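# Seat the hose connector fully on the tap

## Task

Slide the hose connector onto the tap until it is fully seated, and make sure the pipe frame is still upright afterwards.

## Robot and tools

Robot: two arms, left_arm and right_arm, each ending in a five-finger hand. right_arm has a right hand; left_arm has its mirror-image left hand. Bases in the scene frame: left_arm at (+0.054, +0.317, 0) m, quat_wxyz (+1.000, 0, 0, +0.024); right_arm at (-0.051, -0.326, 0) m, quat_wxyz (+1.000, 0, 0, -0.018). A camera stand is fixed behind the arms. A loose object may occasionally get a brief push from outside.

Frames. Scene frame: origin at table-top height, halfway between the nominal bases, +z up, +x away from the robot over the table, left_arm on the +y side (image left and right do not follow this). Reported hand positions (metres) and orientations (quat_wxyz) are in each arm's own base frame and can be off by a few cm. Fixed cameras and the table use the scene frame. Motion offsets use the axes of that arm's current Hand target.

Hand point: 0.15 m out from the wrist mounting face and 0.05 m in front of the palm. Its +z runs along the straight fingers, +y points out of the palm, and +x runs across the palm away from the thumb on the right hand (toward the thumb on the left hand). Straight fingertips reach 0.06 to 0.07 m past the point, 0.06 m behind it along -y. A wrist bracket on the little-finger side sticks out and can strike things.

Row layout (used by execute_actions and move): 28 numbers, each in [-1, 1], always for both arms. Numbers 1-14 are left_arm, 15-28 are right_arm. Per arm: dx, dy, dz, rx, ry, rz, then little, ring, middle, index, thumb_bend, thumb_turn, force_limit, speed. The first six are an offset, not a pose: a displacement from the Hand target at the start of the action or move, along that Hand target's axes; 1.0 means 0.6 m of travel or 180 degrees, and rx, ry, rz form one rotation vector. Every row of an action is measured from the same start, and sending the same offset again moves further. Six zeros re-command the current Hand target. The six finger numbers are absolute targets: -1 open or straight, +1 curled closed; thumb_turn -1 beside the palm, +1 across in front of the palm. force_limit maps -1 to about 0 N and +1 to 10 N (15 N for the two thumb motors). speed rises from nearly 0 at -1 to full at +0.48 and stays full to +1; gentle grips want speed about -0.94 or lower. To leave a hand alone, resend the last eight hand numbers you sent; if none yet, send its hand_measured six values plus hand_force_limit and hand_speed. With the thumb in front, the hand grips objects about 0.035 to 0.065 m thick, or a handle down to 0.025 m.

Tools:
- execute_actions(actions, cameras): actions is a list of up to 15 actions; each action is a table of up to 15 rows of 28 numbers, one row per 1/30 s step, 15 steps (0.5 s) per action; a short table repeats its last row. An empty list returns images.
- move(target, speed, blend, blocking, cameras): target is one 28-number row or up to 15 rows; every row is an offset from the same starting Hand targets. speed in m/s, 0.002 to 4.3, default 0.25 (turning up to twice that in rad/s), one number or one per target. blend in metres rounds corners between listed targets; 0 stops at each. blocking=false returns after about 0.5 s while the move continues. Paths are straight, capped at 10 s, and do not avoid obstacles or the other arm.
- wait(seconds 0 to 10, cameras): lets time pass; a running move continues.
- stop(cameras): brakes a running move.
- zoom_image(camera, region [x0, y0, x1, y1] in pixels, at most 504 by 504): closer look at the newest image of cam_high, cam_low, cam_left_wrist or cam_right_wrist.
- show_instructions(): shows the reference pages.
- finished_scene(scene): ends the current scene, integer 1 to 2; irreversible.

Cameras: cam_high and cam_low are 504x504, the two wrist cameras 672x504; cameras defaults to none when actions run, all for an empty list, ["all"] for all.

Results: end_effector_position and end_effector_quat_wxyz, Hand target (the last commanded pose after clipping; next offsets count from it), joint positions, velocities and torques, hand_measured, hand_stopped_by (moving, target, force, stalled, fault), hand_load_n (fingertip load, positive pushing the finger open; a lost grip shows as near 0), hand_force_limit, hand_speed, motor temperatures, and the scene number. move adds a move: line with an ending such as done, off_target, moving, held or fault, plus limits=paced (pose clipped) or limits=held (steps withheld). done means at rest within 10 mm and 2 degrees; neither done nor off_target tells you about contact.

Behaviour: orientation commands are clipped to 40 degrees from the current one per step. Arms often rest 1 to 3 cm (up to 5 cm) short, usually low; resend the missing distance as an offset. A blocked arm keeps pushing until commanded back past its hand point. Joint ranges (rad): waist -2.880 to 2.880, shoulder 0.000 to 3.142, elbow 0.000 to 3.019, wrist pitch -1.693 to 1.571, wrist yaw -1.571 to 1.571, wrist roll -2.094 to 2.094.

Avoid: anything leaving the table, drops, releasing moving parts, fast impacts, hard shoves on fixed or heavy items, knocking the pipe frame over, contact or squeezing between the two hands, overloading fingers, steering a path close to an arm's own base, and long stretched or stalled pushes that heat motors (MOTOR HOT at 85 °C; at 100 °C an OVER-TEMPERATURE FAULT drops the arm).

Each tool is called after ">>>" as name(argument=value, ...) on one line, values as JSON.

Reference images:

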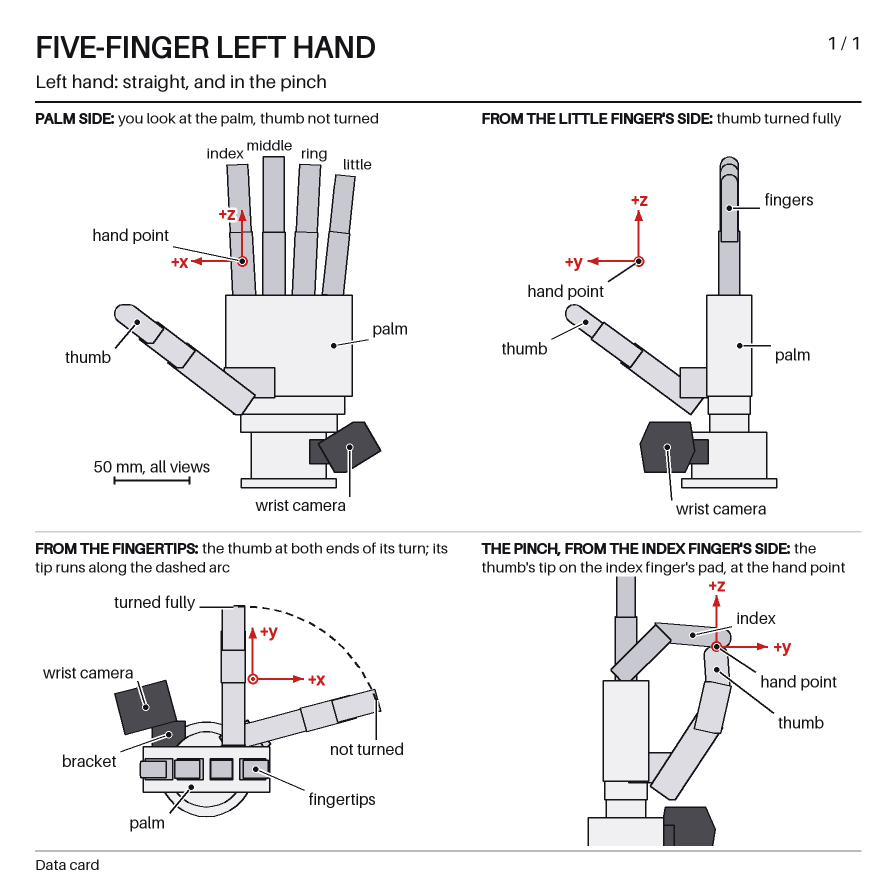

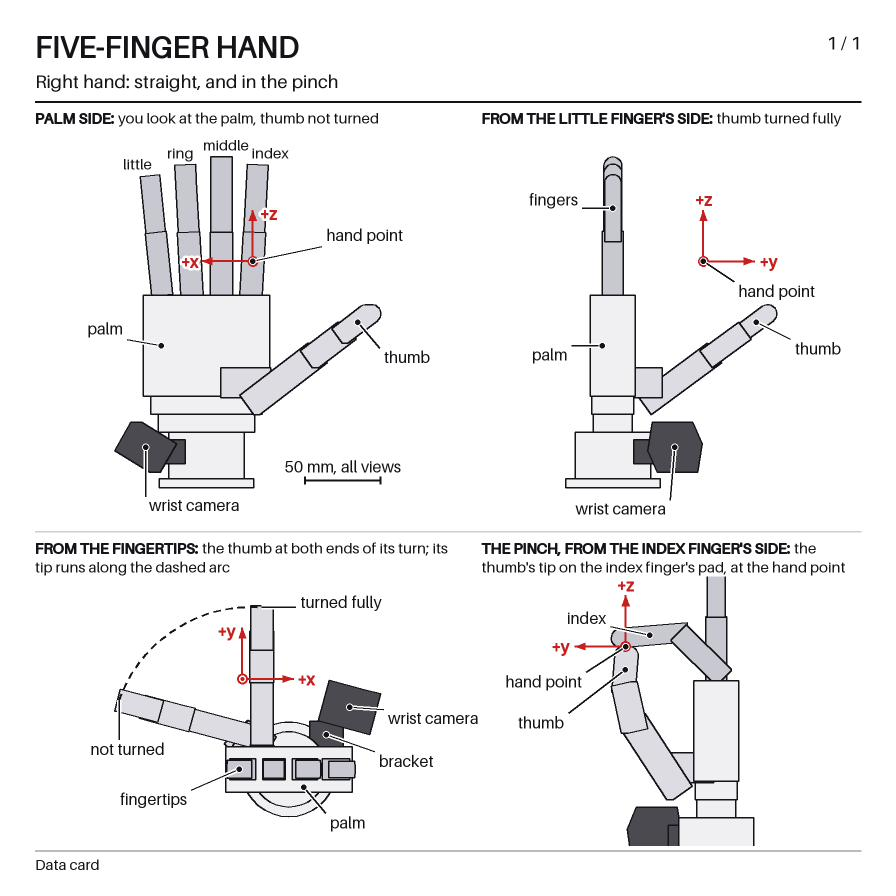

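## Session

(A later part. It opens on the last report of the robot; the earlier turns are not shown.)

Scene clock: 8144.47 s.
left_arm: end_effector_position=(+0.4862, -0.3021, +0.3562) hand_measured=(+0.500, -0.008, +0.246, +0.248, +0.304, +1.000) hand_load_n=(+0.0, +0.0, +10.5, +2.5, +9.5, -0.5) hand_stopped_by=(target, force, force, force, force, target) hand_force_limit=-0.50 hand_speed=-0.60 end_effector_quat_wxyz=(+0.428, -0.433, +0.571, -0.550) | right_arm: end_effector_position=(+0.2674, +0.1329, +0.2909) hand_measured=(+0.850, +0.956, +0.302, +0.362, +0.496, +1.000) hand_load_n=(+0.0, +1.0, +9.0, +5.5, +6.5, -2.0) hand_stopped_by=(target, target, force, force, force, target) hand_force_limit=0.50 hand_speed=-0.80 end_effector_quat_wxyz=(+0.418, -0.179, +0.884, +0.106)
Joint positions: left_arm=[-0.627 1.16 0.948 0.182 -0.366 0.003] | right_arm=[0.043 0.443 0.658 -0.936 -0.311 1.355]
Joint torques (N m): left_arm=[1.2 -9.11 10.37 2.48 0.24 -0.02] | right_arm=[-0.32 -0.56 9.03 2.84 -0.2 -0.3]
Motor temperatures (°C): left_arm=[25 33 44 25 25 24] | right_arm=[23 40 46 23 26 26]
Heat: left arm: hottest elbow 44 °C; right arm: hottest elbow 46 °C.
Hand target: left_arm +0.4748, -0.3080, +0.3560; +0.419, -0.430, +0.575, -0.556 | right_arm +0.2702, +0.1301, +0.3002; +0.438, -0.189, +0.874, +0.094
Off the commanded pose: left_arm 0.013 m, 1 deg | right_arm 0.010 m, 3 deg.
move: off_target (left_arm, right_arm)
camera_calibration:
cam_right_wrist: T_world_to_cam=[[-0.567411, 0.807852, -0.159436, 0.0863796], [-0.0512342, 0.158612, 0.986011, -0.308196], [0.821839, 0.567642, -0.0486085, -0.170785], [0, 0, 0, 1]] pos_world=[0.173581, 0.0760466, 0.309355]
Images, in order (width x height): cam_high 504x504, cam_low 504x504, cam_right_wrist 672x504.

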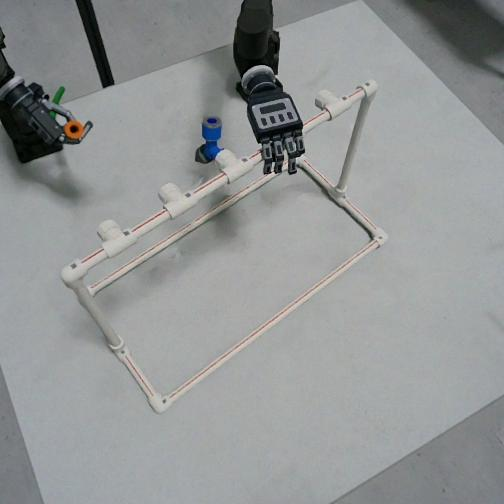

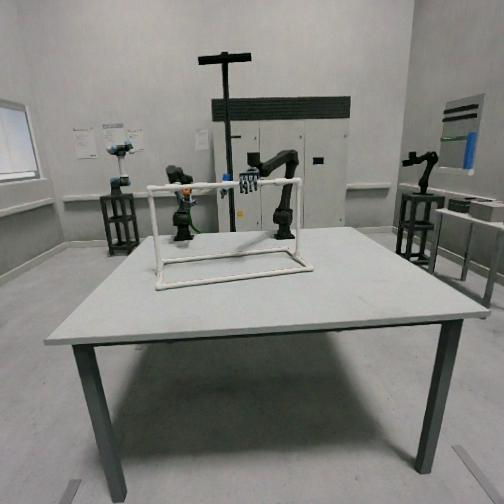

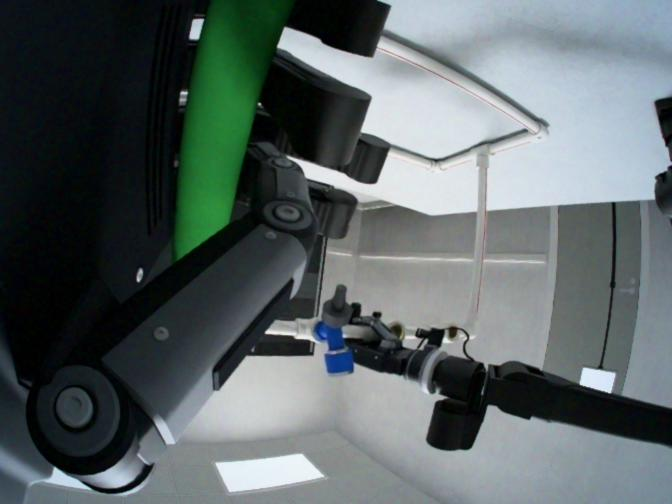

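>>> execute_actions(actions=[[[0,0,0,0,0,0,-1,-1,-1,-1,0.5,1,-0.5,-0.6,0,0,0,0,0,0,0.85,0.85,0.74,0.74,0.9,1,0.5,-0.8]],[[0,0,0,0,0,0,-1,-1,-1,-1,0.5,1,-0.5,-0.6,0,0,0,0,0,0,0.85,0.85,0.74,0.74,0.9,1,0.5,-0.8]],[[0,0,0,0,0,0,-1,-1,-1,-1,-1,1,-0.5,-0.6,0,0,0,0,0,0,0.85,0.85,0.74,0.74,0.9,1,0.5,-0.8]],[[0,0,0,0,0,0,-1,-1,-1,-1,-1,1,-0.5,-0.6,0,0,0,0,0,0,0.85,0.85,0.74,0.74,0.9,1,0.5,-0.8]],[[0,0,0,0,0,0,-1,-1,-1,-1,-1,1,-0.5,-0.6,0,0,0,0,0,0,0.85,0.85,0.74,0.74,0.9,1,0.5,-0.8]]], cameras=["cam_high"])

Scene clock: 8345.50 s.
left_arm: end_effector_position=(+0.4804, -0.3060, +0.3589) hand_measured=(-1.000, -1.000, -1.000, -1.000, -1.000, +1.000) hand_load_n=(+0.0, +0.0, +0.0, +0.0, +0.0, +0.0) hand_stopped_by=(target, target, target, target, target, target) hand_force_limit=-0.50 hand_speed=-0.60 end_effector_quat_wxyz=(+0.425, -0.429, +0.573, -0.554) | right_arm: end_effector_position=(+0.2674, +0.1330, +0.2908) hand_measured=(+0.850, +0.956, +0.302, +0.362, +0.496, +1.000) hand_load_n=(+0.0, +1.0, +9.0, +5.0, +6.5, -2.0) hand_stopped_by=(target, target, force, force, force, target) hand_force_limit=0.50 hand_speed=-0.80 end_effector_quat_wxyz=(+0.418, -0.180, +0.884, +0.106)
Joint positions: left_arm=[-0.637 1.15 0.945 0.179 -0.363 0.002] | right_arm=[0.043 0.443 0.658 -0.936 -0.311 1.355]
Joint torques (N m): left_arm=[2.14 -8.06 10.65 2.62 0.11 -0.01] | right_arm=[-0.32 -0.67 9.06 2.84 -0.22 -0.3]
Heat: left arm: hottest elbow 44 °C; right arm: hottest elbow 50 °C.
Hand target: left_arm +0.4749, -0.3079, +0.3558; +0.419, -0.431, +0.575, -0.556 | right_arm +0.2702, +0.1302, +0.3002; +0.438, -0.189, +0.874, +0.094
Off the commanded pose: left_arm 0.007 m, 1 deg | right_arm 0.010 m, 3 deg.
Images, in order (width x height): cam_high 504x504.

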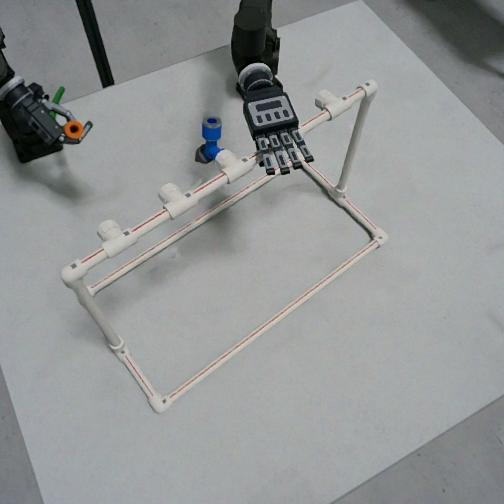

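>>> move(target=[[-0.0006,-0.15,-0.005,0,0,0,-1,-1,-1,-1,-1,1,-0.5,-0.6,0,0,0,0,0,0,0.85,0.85,0.74,0.74,0.9,1,0.5,-0.8],[0.007,-0.16,-0.211,0,0,0,-1,-1,-1,-1,-1,1,-0.5,-0.6,0,0,0,0,0,0,0.85,0.85,0.74,0.74,0.9,1,0.5,-0.8],[-0.028,0.0267,-0.2675,0.113,0.3257,0.1797,-1,-1,-1,-1,-1,1,-0.5,-0.6,0,0,0,0,0,0,0.85,0.85,0.74,0.74,0.9,1,0.5,-0.8]], speed=0.15, blend=[0.02,0.03,0], cameras=["cam_high","cam_left_wrist"])

Scene clock: 8359.20 s.
left_arm: end_effector_position=(+0.3207, -0.2489, +0.3502) hand_measured=(-1.000, -1.000, -1.000, -1.000, -1.000, +1.000) hand_load_n=(+0.0, +0.0, -0.5, +0.0, +0.0, +0.0) hand_stopped_by=(target, target, target, target, target, target) hand_force_limit=-0.50 hand_speed=-0.60 end_effector_quat_wxyz=(+0.287, +0.139, +0.690, -0.650) | right_arm: end_effector_position=(+0.2674, +0.1330, +0.2908) hand_measured=(+0.850, +0.956, +0.302, +0.362, +0.496, +1.000) hand_load_n=(+0.0, +1.0, +9.0, +5.0, +6.5, -2.0) hand_stopped_by=(target, target, force, force, force, target) hand_force_limit=0.50 hand_speed=-0.80 end_effector_quat_wxyz=(+0.418, -0.180, +0.884, +0.106)
Joint positions: left_arm=[-0.22 0.85 0.73 0.139 1.134 0.596] | right_arm=[0.043 0.443 0.658 -0.936 -0.311 1.355]
Joint torques (N m): left_arm=[3.25 -1.38 11.15 2.14 0.12 0.25] | right_arm=[-0.21 -0.62 9.02 2.84 -0.22 -0.3]
Heat: left arm: hottest elbow 45 °C; right arm: hottest elbow 50 °C.
Hand target: left_arm +0.3250, -0.2470, +0.3448; +0.286, +0.136, +0.694, -0.647 | right_arm +0.2702, +0.1302, +0.3002; +0.438, -0.189, +0.874, +0.094
Off the commanded pose: left_arm 0.007 m, 1 deg | right_arm 0.010 m, 3 deg.
move: off_target (right_arm)
camera_calibration:
cam_left_wrist: T_world_to_cam=[[-0.717515, -0.17437, 0.674365, -0.049282], [-0.694086, 0.260238, -0.671209, 0.540089], [-0.0584567, -0.949669, -0.307752, 0.0052298], [0, 0, 0, 1]] pos_world=[0.339813, -0.144178, 0.397356]
Images, in order (width x height): cam_high 504x504, cam_left_wrist 672x504.

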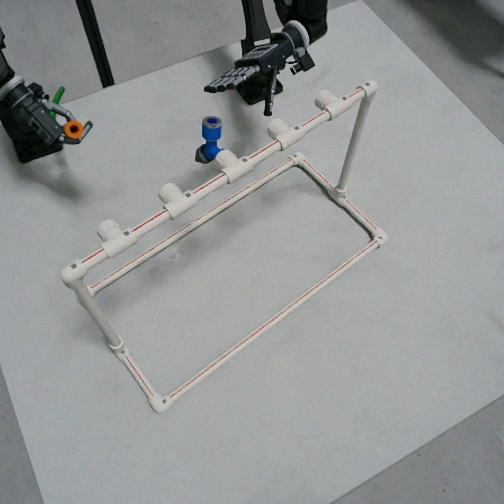

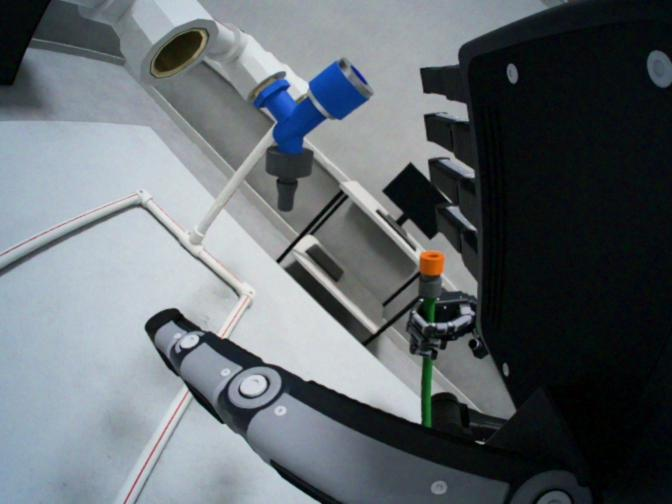

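>>> zoom_image(camera="cam_left_wrist", region=[380, 235, 500, 375])

>>> zoom_image(camera="cam_left_wrist", region=[240, 120, 340, 220])

Scaled by 3.600 from the camera's 672x504 image, which has a finer 960x720 frame.

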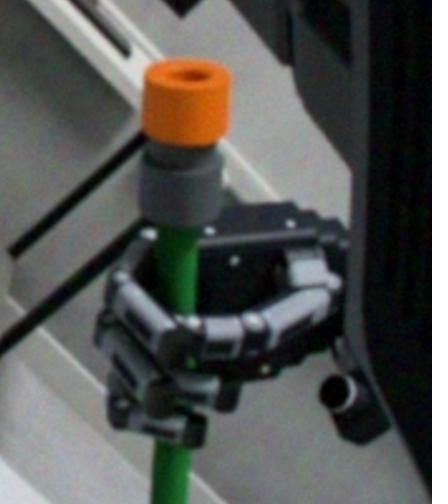

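Scaled by 5.040 from the camera's 672x504 image, which has a finer 960x720 frame.

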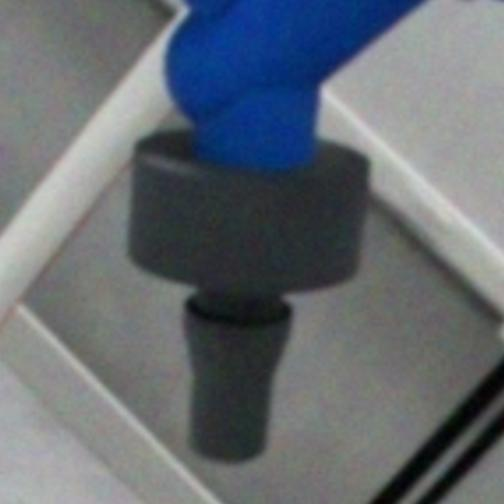

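>>> execute_actions(actions=[[[0,0,0,0,0,0,-1,-1,-1,-1,-1,1,-0.5,-0.6,0,0,0,0,0,0,0.85,0.85,0.74,0.74,0.44,1,0.5,-0.8]],[[0,0,0,0,0,0,-1,-1,-1,-1,-1,1,-0.5,-0.6,0,0,0,0,0,0,0.85,0.85,0.74,0.74,0.44,1,0.5,-0.8]]], cameras=["cam_left_wrist"])

>>> zoom_image(camera="cam_left_wrist", region=[380, 235, 500, 375])

Scene clock: 8410.20 s.
left_arm: end_effector_position=(+0.3207, -0.2489, +0.3502) hand_measured=(-1.000, -1.000, -1.000, -1.000, -1.000, +1.000) hand_load_n=(+0.0, +0.0, +0.0, +0.0, +0.0, +0.0) hand_stopped_by=(target, target, target, target, target, target) hand_force_limit=-0.50 hand_speed=-0.60 end_effector_quat_wxyz=(+0.287, +0.139, +0.690, -0.650) | right_arm: end_effector_position=(+0.2674, +0.1330, +0.2908) hand_measured=(+0.850, +0.956, +0.302, +0.362, +0.448, +1.000) hand_load_n=(+0.0, +1.0, +9.0, +5.5, -12.5, -4.5) hand_stopped_by=(target, target, force, force, stalled, target) hand_force_limit=0.50 hand_speed=-0.80 end_effector_quat_wxyz=(+0.418, -0.180, +0.884, +0.106)
Joint positions: left_arm=[-0.22 0.85 0.73 0.139 1.134 0.597] | right_arm=[0.043 0.443 0.658 -0.936 -0.311 1.355]
Joint torques (N m): left_arm=[3.25 -1.38 11.17 2.13 0.12 0.23] | right_arm=[-0.26 -0.79 9.01 2.8 -0.22 -0.3]
Heat: left arm: hottest elbow 46 °C; right arm: hottest elbow 49 °C.
Hand target: left_arm +0.3250, -0.2470, +0.3448; +0.286, +0.136, +0.694, -0.647 | right_arm +0.2702, +0.1302, +0.3002; +0.438, -0.189, +0.874, +0.094
Off the commanded pose: left_arm 0.007 m, 1 deg | right_arm 0.010 m, 3 deg.
camera_calibration:
cam_left_wrist: T_world_to_cam=[[-0.718032, -0.174511, 0.673778, -0.0488948], [-0.693577, 0.260288, -0.671716, 0.540125], [-0.0581542, -0.94963, -0.307931, 0.00520445], [0, 0, 0, 1]] pos_world=[0.339812, -0.144178, 0.397357]
Images, in order (width x height): cam_left_wrist 672x504.

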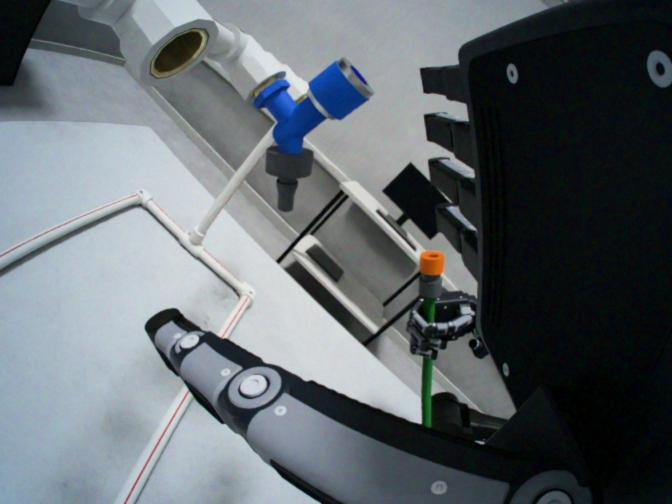

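Scaled by 3.600 from the camera's 672x504 image, which has a finer 960x720 frame.

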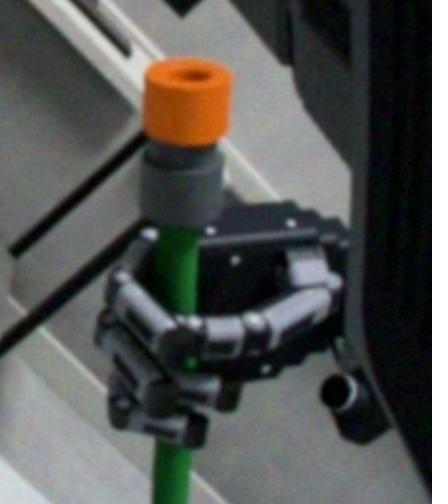

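>>> execute_actions(actions=[[[0,0,0,0,0,0,-1,-1,-1,-1,-1,1,-0.5,-0.6,0,0,0,0,0,0,0.85,0.85,0.26,0.32,0.44,1,0.5,-0.8]],[[0,0,0,0,0,0,-1,-1,-1,-1,-1,1,-0.5,-0.6,0,0,0,0,0,0,0.85,0.85,0.26,0.32,0.44,1,0.5,-0.8]]], cameras=["cam_left_wrist"])

>>> zoom_image(camera="cam_left_wrist", region=[380, 235, 500, 375])

Scene clock: 8420.10 s.
left_arm: end_effector_position=(+0.3207, -0.2489, +0.3502) hand_measured=(-1.000, -1.000, -1.000, -1.000, -1.000, +1.000) hand_load_n=(+0.0, +0.0, +0.0, +0.0, +0.0, +0.0) hand_stopped_by=(target, target, target, target, target, target) hand_force_limit=-0.50 hand_speed=-0.60 end_effector_quat_wxyz=(+0.287, +0.139, +0.690, -0.650) | right_arm: end_effector_position=(+0.2674, +0.1328, +0.2908) hand_measured=(+0.850, +0.956, +0.260, +0.320, +0.448, +1.000) hand_load_n=(+0.0, +1.0, +1.5, -0.5, -11.0, -5.0) hand_stopped_by=(target, target, target, target, stalled, target) hand_force_limit=0.50 hand_speed=-0.80 end_effector_quat_wxyz=(+0.418, -0.180, +0.884, +0.106)
Joint positions: left_arm=[-0.22 0.85 0.73 0.139 1.134 0.597] | right_arm=[0.043 0.443 0.658 -0.936 -0.311 1.355]
Joint torques (N m): left_arm=[3.31 -1.44 11.15 2.14 0.12 0.24] | right_arm=[-0.44 -0.56 9.02 2.81 -0.22 -0.31]
Heat: left arm: hottest elbow 46 °C; right arm: hottest elbow 49 °C.
Hand target: left_arm +0.3250, -0.2470, +0.3448; +0.286, +0.136, +0.694, -0.647 | right_arm +0.2702, +0.1301, +0.3002; +0.438, -0.189, +0.874, +0.094
Off the commanded pose: left_arm 0.007 m, 1 deg | right_arm 0.010 m, 3 deg.
camera_calibration:
cam_left_wrist: T_world_to_cam=[[-0.718032, -0.174511, 0.673778, -0.0488948], [-0.693577, 0.260288, -0.671716, 0.540125], [-0.0581542, -0.94963, -0.307931, 0.00520445], [0, 0, 0, 1]] pos_world=[0.339812, -0.144178, 0.397357]
Images, in order (width x height): cam_left_wrist 672x504.

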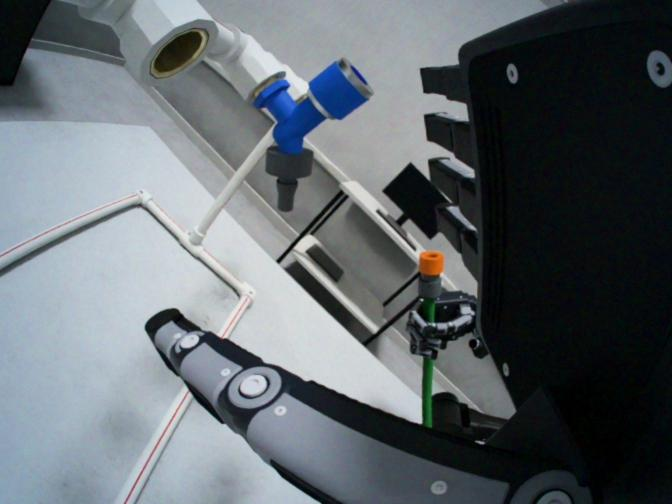

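Scaled by 3.600 from the camera's 672x504 image, which has a finer 960x720 frame.

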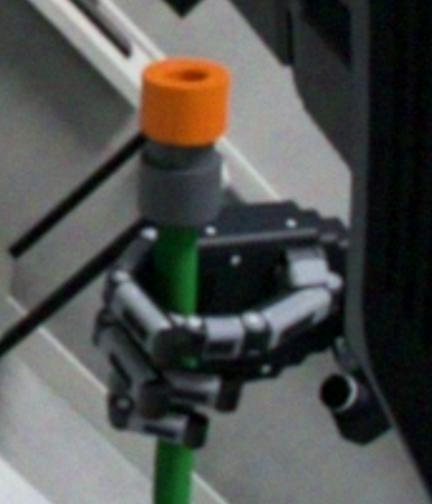

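>>> execute_actions(actions=[[[0,0,0,0,0,0,-1,-1,-1,-1,-1,1,-0.5,-0.6,0,0,0,0,0,0,0.85,0.85,0.2,0.24,0.46,1,0.5,-0.8]],[[0,0,0,0,0,0,-1,-1,-1,-1,-1,1,-0.5,-0.6,0,0,0,0,0,0,0.85,0.85,0.2,0.24,0.46,1,0.5,-0.8]]], cameras=["cam_left_wrist"])

>>> zoom_image(camera="cam_left_wrist", region=[380, 235, 500, 375])

Scene clock: 8433.30 s.
left_arm: end_effector_position=(+0.3207, -0.2489, +0.3502) hand_measured=(-1.000, -1.000, -1.000, -1.000, -1.000, +1.000) hand_load_n=(-0.5, +0.0, +0.0, +0.0, +0.0, +0.0) hand_stopped_by=(target, target, target, target, target, target) hand_force_limit=-0.50 hand_speed=-0.60 end_effector_quat_wxyz=(+0.287, +0.139, +0.690, -0.650) | right_arm: end_effector_position=(+0.2674, +0.1329, +0.2908) hand_measured=(+0.850, +0.956, +0.200, +0.240, +0.460, +1.000) hand_load_n=(+0.0, +1.0, +0.0, +0.5, +0.0, +0.0) hand_stopped_by=(target, target, target, target, target, target) hand_force_limit=0.50 hand_speed=-0.80 end_effector_quat_wxyz=(+0.418, -0.180, +0.884, +0.105)
Joint positions: left_arm=[-0.22 0.85 0.73 0.139 1.134 0.597] | right_arm=[0.043 0.443 0.658 -0.936 -0.311 1.354]
Joint torques (N m): left_arm=[3.25 -1.44 11.15 2.13 0.12 0.23] | right_arm=[-0.32 -0.73 9.02 2.81 -0.21 -0.29]
Heat: left arm: hottest elbow 46 °C; right arm: hottest elbow 49 °C.
Hand target: left_arm +0.3250, -0.2470, +0.3448; +0.286, +0.136, +0.694, -0.647 | right_arm +0.2702, +0.1302, +0.3002; +0.438, -0.189, +0.874, +0.094
Off the commanded pose: left_arm 0.007 m, 1 deg | right_arm 0.010 m, 3 deg.
camera_calibration:
cam_left_wrist: T_world_to_cam=[[-0.718032, -0.174511, 0.673778, -0.0488948], [-0.693577, 0.260288, -0.671716, 0.540125], [-0.0581542, -0.94963, -0.307931, 0.00520445], [0, 0, 0, 1]] pos_world=[0.339812, -0.144178, 0.397357]
Images, in order (width x height): cam_left_wrist 672x504.

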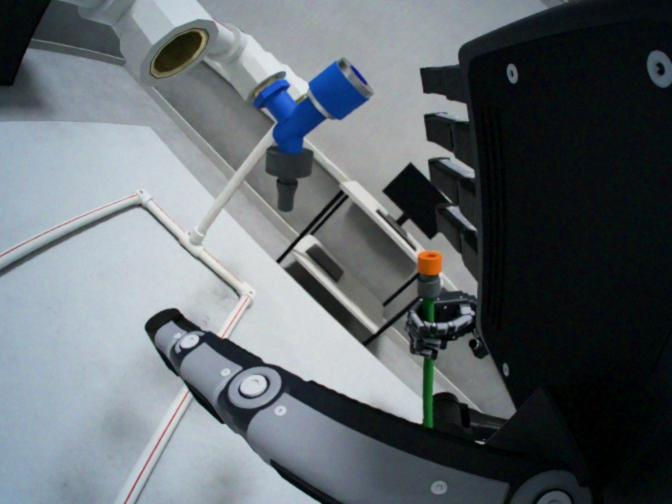

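Scaled by 3.600 from the camera's 672x504 image, which has a finer 960x720 frame.

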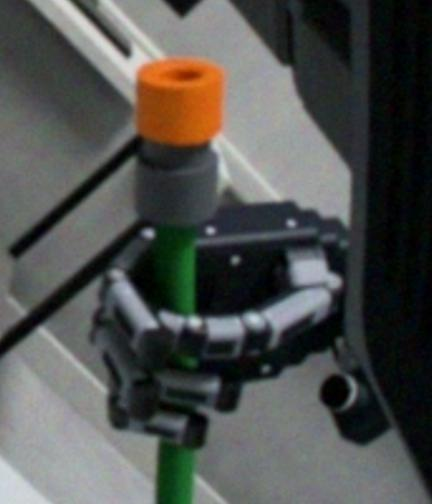

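>>> execute_actions(actions=[[[0,0,0,0,0,0,-1,-1,-1,-1,-1,1,-0.5,-0.6,0,0,0,0,0,0,0.65,0.65,0.2,0.24,0.46,1,0.5,-0.8]],[[0,0,0,0,0,0,-1,-1,-1,-1,-1,1,-0.5,-0.6,0,0,0,0,0,0,0.65,0.65,0.2,0.24,0.46,1,0.5,-0.8]]], cameras=["cam_left_wrist"])

>>> zoom_image(camera="cam_left_wrist", region=[380, 235, 500, 375])

Scene clock: 8447.77 s.
left_arm: end_effector_position=(+0.3207, -0.2489, +0.3502) hand_measured=(-1.000, -1.000, -1.000, -1.000, -1.000, +1.000) hand_load_n=(+0.0, +0.0, +0.0, +0.0, +0.0, +0.5) hand_stopped_by=(target, target, target, target, target, target) hand_force_limit=-0.50 hand_speed=-0.60 end_effector_quat_wxyz=(+0.287, +0.139, +0.690, -0.650) | right_arm: end_effector_position=(+0.2670, +0.1330, +0.2905) hand_measured=(+0.650, +0.650, +0.200, +0.240, +0.460, +1.000) hand_load_n=(+0.0, +0.0, +0.0, +0.5, +2.5, +1.5) hand_stopped_by=(target, target, target, target, target, target) hand_force_limit=0.50 hand_speed=-0.80 end_effector_quat_wxyz=(+0.418, -0.183, +0.884, +0.104)
Joint positions: left_arm=[-0.22 0.85 0.73 0.139 1.134 0.597] | right_arm=[0.043 0.443 0.658 -0.936 -0.311 1.346]
Joint torques (N m): left_arm=[3.25 -1.49 11.17 2.11 0.13 0.23] | right_arm=[-0.38 -0.67 9.02 2.82 -0.25 -0.22]
Heat: left arm: hottest elbow 46 °C; right arm: hottest elbow 49 °C.
Hand target: left_arm +0.3250, -0.2470, +0.3448; +0.286, +0.136, +0.694, -0.647 | right_arm +0.2702, +0.1302, +0.3002; +0.438, -0.189, +0.874, +0.094
Off the commanded pose: left_arm 0.007 m, 1 deg | right_arm 0.011 m, 3 deg.
camera_calibration:
cam_left_wrist: T_world_to_cam=[[-0.718032, -0.174511, 0.673778, -0.0488948], [-0.693577, 0.260288, -0.671716, 0.540125], [-0.0581542, -0.94963, -0.307931, 0.00520445], [0, 0, 0, 1]] pos_world=[0.339812, -0.144178, 0.397357]
Images, in order (width x height): cam_left_wrist 672x504.

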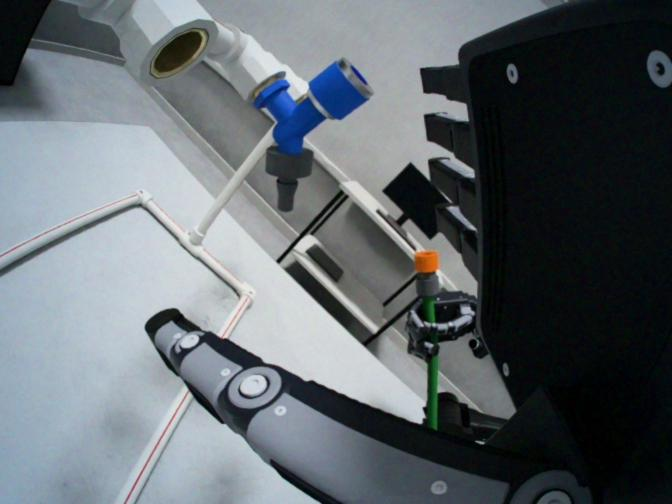

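Scaled by 3.600 from the camera's 672x504 image, which has a finer 960x720 frame.

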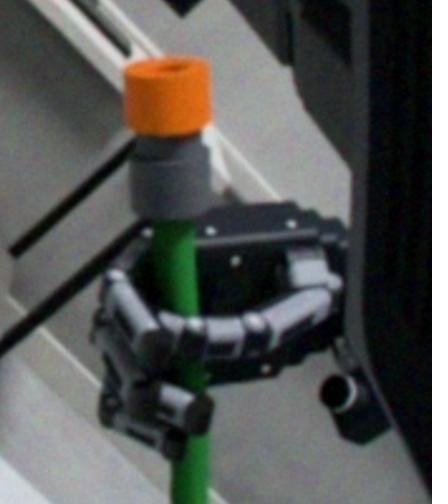

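>>> execute_actions(actions=[[[0,0,0,0,0,0,-1,-1,-1,-1,-1,1,-0.5,-0.6,0,0,0,0,0,0,0.85,0.95,0.2,0.24,0.42,1,0.5,-0.8]],[[0,0,0,0,0,0,-1,-1,-1,-1,-1,1,-0.5,-0.6,0,0,0,0,0,0,0.85,0.95,0.3,0.34,0.42,1,0.5,-0.8]],[[0,0,0,0,0,0,-1,-1,-1,-1,-1,1,-0.5,-0.6,0,0,0,0,0,0,0.85,0.95,0.3,0.34,0.52,1,0.5,-0.8]],[[0,0,0,0,0,0,-1,-1,-1,-1,-1,1,-0.5,-0.6,0,0,0,0,0,0,0.85,0.95,0.34,0.4,0.52,1,0.5,-0.8]]], cameras=["cam_left_wrist"])

>>> zoom_image(camera="cam_left_wrist", region=[380, 235, 500, 375])

Scene clock: 8469.97 s.
left_arm: end_effector_position=(+0.3207, -0.2489, +0.3502) hand_measured=(-1.000, -1.000, -1.000, -1.000, -1.000, +1.000) hand_load_n=(+0.0, -0.5, +0.0, +0.0, +0.0, +0.0) hand_stopped_by=(target, target, target, target, target, target) hand_force_limit=-0.50 hand_speed=-0.60 end_effector_quat_wxyz=(+0.287, +0.139, +0.690, -0.650) | right_arm: end_effector_position=(+0.2670, +0.1329, +0.2904) hand_measured=(+0.850, +0.950, +0.270, +0.328, +0.448, +1.000) hand_load_n=(+0.0, +1.5, +9.0, +8.5, +12.5, -2.0) hand_stopped_by=(target, target, force, force, force, target) hand_force_limit=0.50 hand_speed=-0.80 end_effector_quat_wxyz=(+0.418, -0.184, +0.883, +0.103)
Joint positions: left_arm=[-0.22 0.85 0.73 0.139 1.134 0.597] | right_arm=[0.042 0.443 0.658 -0.936 -0.311 1.345]
Joint torques (N m): left_arm=[3.25 -1.44 11.17 2.11 0.12 0.23] | right_arm=[-0.15 -0.67 9.02 2.84 -0.24 -0.21]
Heat: left arm: hottest elbow 46 °C; right arm: hottest elbow 49 °C.
Hand target: left_arm +0.3250, -0.2470, +0.3448; +0.286, +0.136, +0.694, -0.647 | right_arm +0.2702, +0.1301, +0.3002; +0.438, -0.189, +0.874, +0.094
Off the commanded pose: left_arm 0.007 m, 1 deg | right_arm 0.011 m, 3 deg.
camera_calibration:
cam_left_wrist: T_world_to_cam=[[-0.718032, -0.174511, 0.673778, -0.0488948], [-0.693577, 0.260288, -0.671716, 0.540125], [-0.0581542, -0.94963, -0.307931, 0.00520445], [0, 0, 0, 1]] pos_world=[0.339812, -0.144178, 0.397357]
Images, in order (width x height): cam_left_wrist 672x504.

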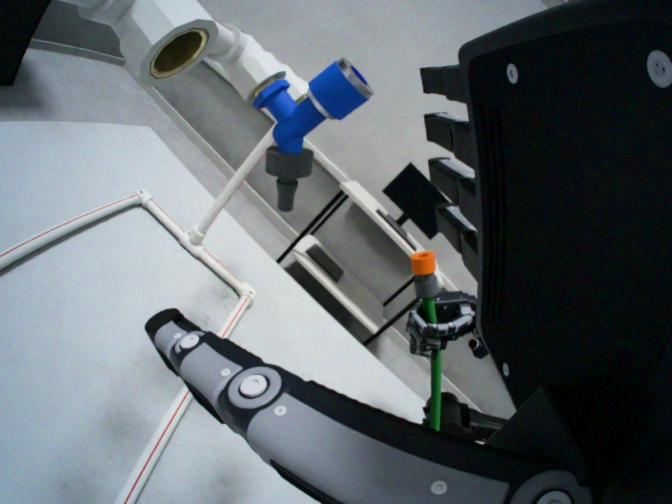

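Scaled by 3.600 from the camera's 672x504 image, which has a finer 960x720 frame.

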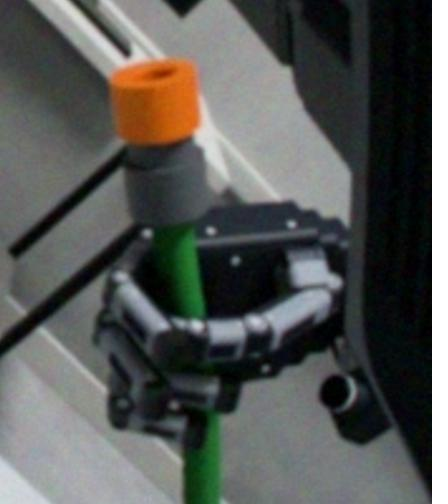

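>>> execute_actions(actions=[], cameras=["cam_high"])

>>> zoom_image(camera="cam_high", region=[30, 90, 110, 160])

Scene clock: 8507.67 s.
left_arm: end_effector_position=(+0.3207, -0.2489, +0.3502) hand_measured=(-1.000, -1.000, -1.000, -1.000, -1.000, +1.000) hand_load_n=(+0.0, +0.0, +0.0, +0.0, +0.0, +0.0) hand_stopped_by=(target, target, target, target, target, target) hand_force_limit=-0.50 hand_speed=-0.60 end_effector_quat_wxyz=(+0.287, +0.139, +0.690, -0.650) | right_arm: end_effector_position=(+0.2670, +0.1329, +0.2904) hand_measured=(+0.850, +0.950, +0.270, +0.328, +0.448, +1.000) hand_load_n=(+0.0, +1.5, +9.0, +8.5, +12.5, -2.0) hand_stopped_by=(target, target, force, force, force, target) hand_force_limit=0.50 hand_speed=-0.80 end_effector_quat_wxyz=(+0.418, -0.184, +0.883, +0.103)
Joint positions: left_arm=[-0.22 0.85 0.73 0.139 1.134 0.597] | right_arm=[0.042 0.443 0.658 -0.936 -0.311 1.345]
Joint velocities: within noise
Joint torques (N m): left_arm=[3.31 -1.55 11.18 2.13 0.13 0.23] | right_arm=[-0.15 -0.67 9.02 2.82 -0.24 -0.2]
Motor temperatures (°C): left_arm=[25 31 46 25 25 23] | right_arm=[23 35 49 24 25 25]
Heat: left arm: hottest elbow 46 °C; right arm: hottest elbow 49 °C.
Hand target: left_arm +0.3250, -0.2470, +0.3448; +0.286, +0.136, +0.694, -0.647 | right_arm +0.2702, +0.1301, +0.3002; +0.438, -0.189, +0.874, +0.094
Off the commanded pose: left_arm 0.007 m, 1 deg | right_arm 0.011 m, 3 deg.
Images, in order (width x height): cam_high 504x504.

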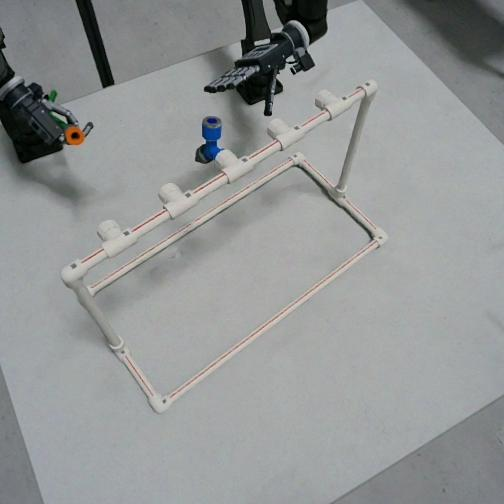

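Scaled by 6.300.

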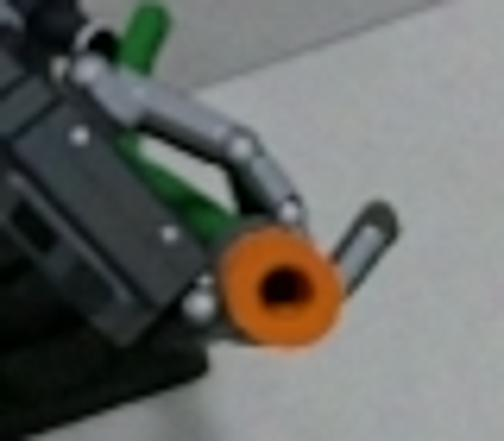

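>>> move(target=[0,0,0,0,0,0,-1,-1,-1,-1,-1,1,-0.5,-0.6,-0.026,0.058,0.1735,-0.005,-0.0604,-0.0835,0.85,0.95,0.34,0.4,0.52,1,0.5,-0.8], speed=0.1, cameras=["cam_high","cam_left_wrist"])

>>> zoom_image(camera="cam_left_wrist", region=[240, 120, 440, 340])

>>> zoom_image(camera="cam_high", region=[80, 90, 240, 210])

Scene clock: 8557.13 s.
left_arm: end_effector_position=(+0.3207, -0.2489, +0.3502) hand_measured=(-1.000, -1.000, -1.000, -1.000, -1.000, +1.000) hand_load_n=(+0.5, +0.0, +0.0, +0.0, +0.0, +0.5) hand_stopped_by=(target, target, target, target, target, target) hand_force_limit=-0.50 hand_speed=-0.60 end_effector_quat_wxyz=(+0.287, +0.139, +0.690, -0.650) | right_arm: end_effector_position=(+0.3370, +0.1950, +0.2398) hand_measured=(+0.850, +0.950, +0.270, +0.328, +0.448, +1.000) hand_load_n=(+0.5, +1.0, +8.5, +8.5, +12.5, -1.0) hand_stopped_by=(target, target, force, force, force, target) hand_force_limit=0.50 hand_speed=-0.80 end_effector_quat_wxyz=(+0.508, -0.284, +0.810, +0.065)
Joint positions: left_arm=[-0.22 0.85 0.73 0.139 1.134 0.597] | right_arm=[0.269 0.692 0.502 -0.313 -0.171 1.267]
Joint torques (N m): left_arm=[3.25 -1.44 11.17 2.11 0.12 0.23] | right_arm=[1.2 -2.49 9.35 3.38 -0.11 -0.25]
Heat: left arm: hottest elbow 47 °C; right arm: hottest elbow 49 °C.
Hand target: left_arm +0.3250, -0.2470, +0.3448; +0.286, +0.136, +0.694, -0.647 | right_arm +0.3403, +0.2001, +0.2502; +0.525, -0.295, +0.796, +0.060
Off the commanded pose: left_arm 0.007 m, 1 deg | right_arm 0.012 m, 3 deg.
move: off_target (right_arm)
camera_calibration:
cam_left_wrist: T_world_to_cam=[[-0.718032, -0.174511, 0.673778, -0.0488948], [-0.693577, 0.260288, -0.671716, 0.540125], [-0.0581542, -0.94963, -0.307931, 0.00520445], [0, 0, 0, 1]] pos_world=[0.339812, -0.144178, 0.397357]
Images, in order (width x height): cam_high 504x504, cam_left_wrist 672x504.

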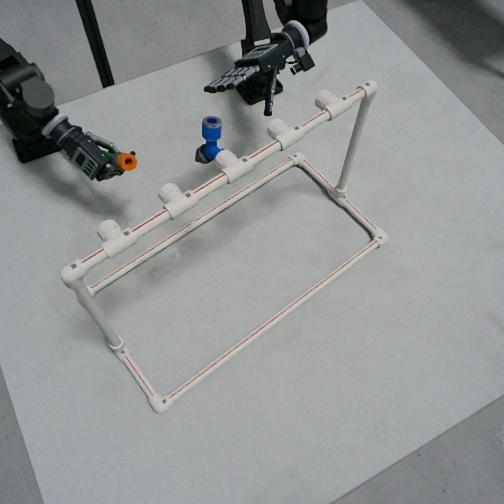

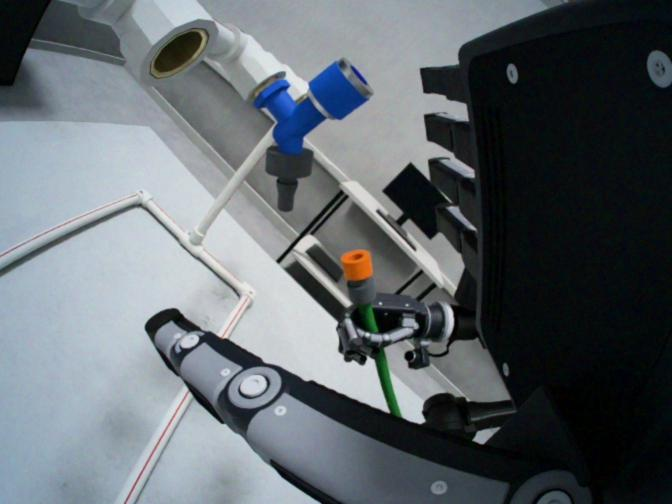

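Scaled by 2.291 from the camera's 672x504 image, which has a finer 960x720 frame.

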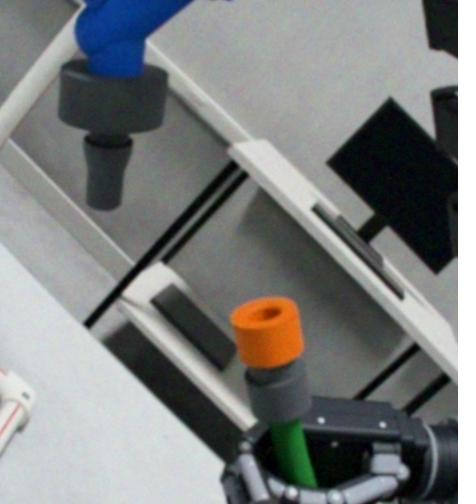

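Scaled by 3.150.

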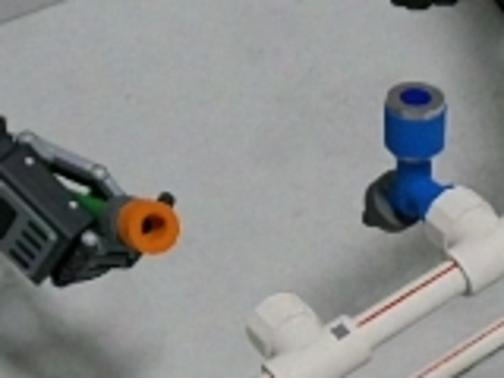

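>>> move(target=[0,0,0,0,0,0,-1,-1,-1,-1,-1,1,-0.5,-0.6,-0.0528,0.0592,0.1145,0.0132,-0.0698,-0.0309,0.85,0.95,0.34,0.4,0.52,1,0.5,-0.8], speed=0.08, cameras=["cam_high","cam_left_wrist"])

>>> zoom_image(camera="cam_left_wrist", region=[240, 120, 440, 340])

>>> zoom_image(camera="cam_high", region=[100, 90, 240, 210])

Scene clock: 8634.80 s.
left_arm: end_effector_position=(+0.3207, -0.2489, +0.3502) hand_measured=(-1.000, -1.000, -1.000, -1.000, -1.000, +1.000) hand_load_n=(+0.0, +0.0, +0.0, +0.0, +0.0, +0.0) hand_stopped_by=(target, target, target, target, target, target) hand_force_limit=-0.50 hand_speed=-0.60 end_effector_quat_wxyz=(+0.287, +0.139, +0.690, -0.650) | right_arm: end_effector_position=(+0.3838, +0.2641, +0.2292) hand_measured=(+0.850, +0.950, +0.270, +0.328, +0.448, +1.000) hand_load_n=(+0.0, +0.0, +9.0, +8.5, +12.5, -1.0) hand_stopped_by=(target, target, force, force, force, target) hand_force_limit=0.50 hand_speed=-0.80 end_effector_quat_wxyz=(+0.602, -0.308, +0.735, +0.052)
Joint positions: left_arm=[-0.22 0.85 0.73 0.139 1.134 0.597] | right_arm=[0.443 0.995 0.462 0.259 -0.039 1.249]
Joint torques (N m): left_arm=[3.25 -1.44 11.17 2.13 0.12 0.23] | right_arm=[1.26 -5.6 8.36 3.49 -0.06 -0.23]
Heat: left arm: hottest elbow 47 °C; right arm: hottest elbow 47 °C.
Hand target: left_arm +0.3250, -0.2470, +0.3448; +0.286, +0.136, +0.694, -0.647 | right_arm +0.3850, +0.2699, +0.2400; +0.618, -0.314, +0.719, +0.050
Off the commanded pose: left_arm 0.007 m, 1 deg | right_arm 0.012 m, 3 deg.
move: off_target (right_arm)
camera_calibration:
cam_left_wrist: T_world_to_cam=[[-0.718032, -0.174511, 0.673778, -0.0488948], [-0.693577, 0.260288, -0.671716, 0.540125], [-0.0581542, -0.94963, -0.307931, 0.00520445], [0, 0, 0, 1]] pos_world=[0.339812, -0.144178, 0.397357]
Images, in order (width x height): cam_high 504x504, cam_left_wrist 672x504.

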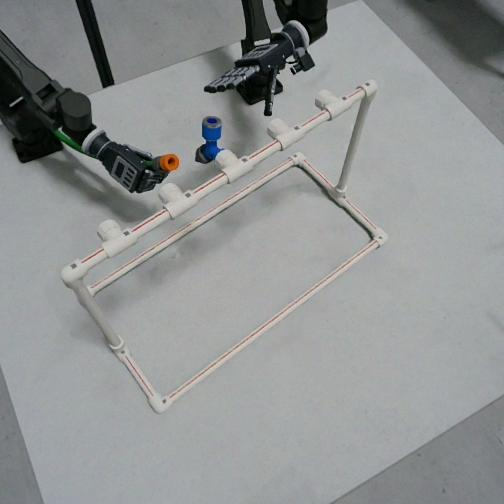

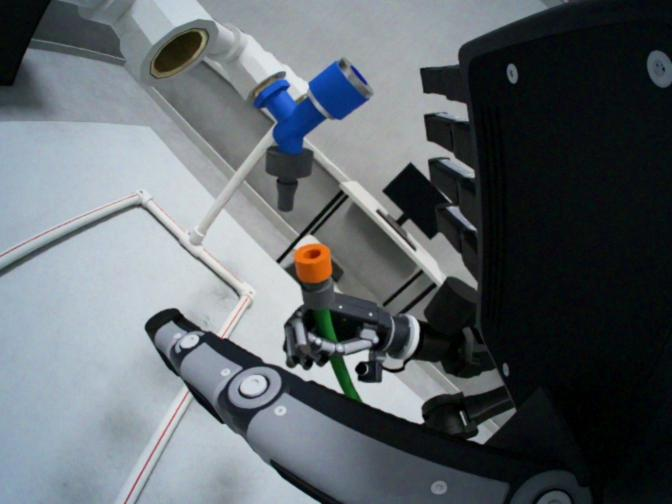

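Scaled by 2.291 from the camera's 672x504 image, which has a finer 960x720 frame.

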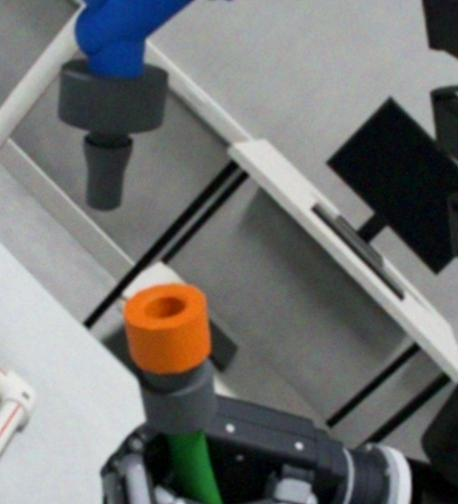

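Scaled by 3.600.

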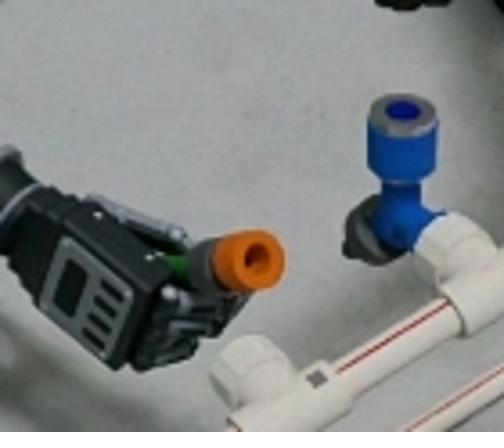

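>>> move(target=[0,0,0,0,0,0,-1,-1,-1,-1,-1,1,-0.5,-0.6,-0.0302,0.0377,0.0833,0.0374,-0.0624,0.0273,0.85,0.95,0.34,0.4,0.52,1,0.5,-0.8], speed=0.06, cameras=["cam_high","cam_left_wrist"])

>>> zoom_image(camera="cam_left_wrist", region=[220, 120, 420, 340])

>>> zoom_image(camera="cam_high", region=[120, 90, 240, 190])

Scene clock: 8697.33 s.
left_arm: end_effector_position=(+0.3207, -0.2489, +0.3502) hand_measured=(-1.000, -1.000, -1.000, -1.000, -1.000, +1.000) hand_load_n=(+0.0, +0.0, +0.0, +0.0, +0.0, +0.0) hand_stopped_by=(target, target, target, target, target, target) hand_force_limit=-0.50 hand_speed=-0.60 end_effector_quat_wxyz=(+0.287, +0.139, +0.690, -0.650) | right_arm: end_effector_position=(+0.4141, +0.3105, +0.2176) hand_measured=(+0.850, +0.950, +0.270, +0.328, +0.448, +1.000) hand_load_n=(+0.0, +0.0, +8.5, +8.0, +12.5, -2.0) hand_stopped_by=(target, target, force, force, force, target) hand_force_limit=0.50 hand_speed=-0.80 end_effector_quat_wxyz=(+0.681, -0.251, +0.685, +0.053)
Joint positions: left_arm=[-0.22 0.85 0.73 0.139 1.134 0.597] | right_arm=[0.571 1.321 0.45 0.804 0.142 1.305]
Joint torques (N m): left_arm=[3.25 -1.49 11.17 2.11 0.12 0.23] | right_arm=[1.08 -8.53 7.69 3.49 0.01 0.17]
Heat: left arm: hottest elbow 47 °C; right arm: hottest elbow 47 °C.
Hand target: left_arm +0.3250, -0.2470, +0.3448; +0.286, +0.136, +0.694, -0.647 | right_arm +0.4171, +0.3179, +0.2380; +0.700, -0.240, +0.670, +0.065
Off the commanded pose: left_arm 0.007 m, 1 deg | right_arm 0.022 m, 3 deg.
move: off_target (right_arm)
camera_calibration:
cam_left_wrist: T_world_to_cam=[[-0.718032, -0.174511, 0.673778, -0.0488948], [-0.693577, 0.260288, -0.671716, 0.540125], [-0.0581542, -0.94963, -0.307931, 0.00520445], [0, 0, 0, 1]] pos_world=[0.339812, -0.144178, 0.397357]
Images, in order (width x height): cam_high 504x504, cam_left_wrist 672x504.

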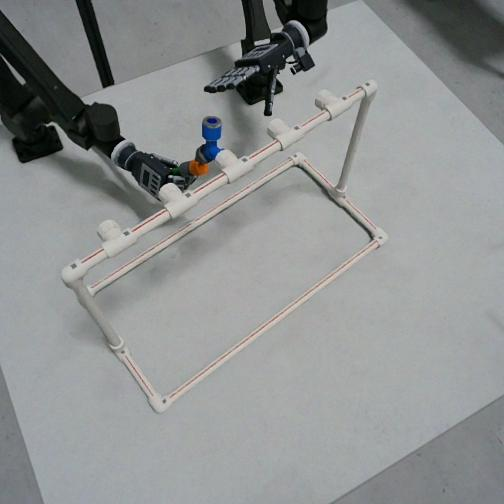

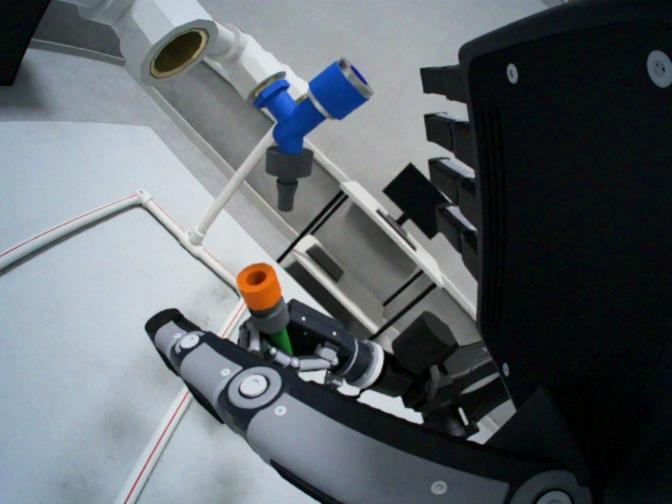

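Scaled by 2.291 from the camera's 672x504 image, which has a finer 960x720 frame.

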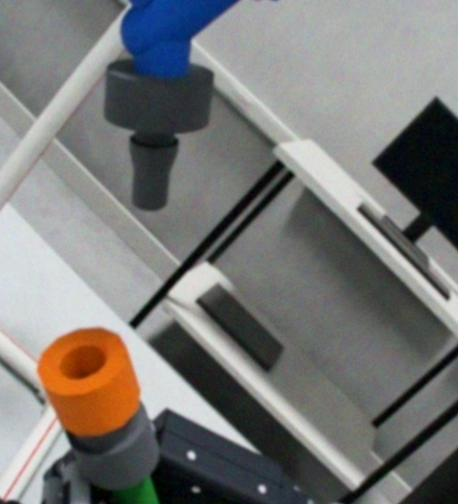

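Scaled by 4.200.

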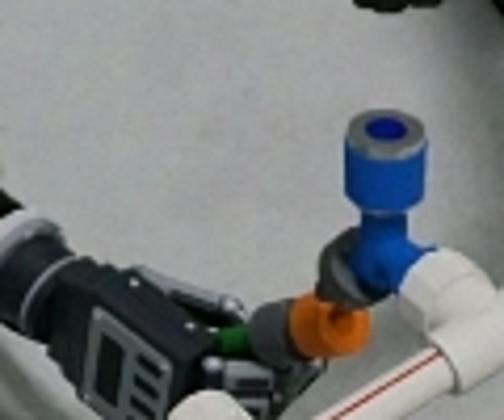

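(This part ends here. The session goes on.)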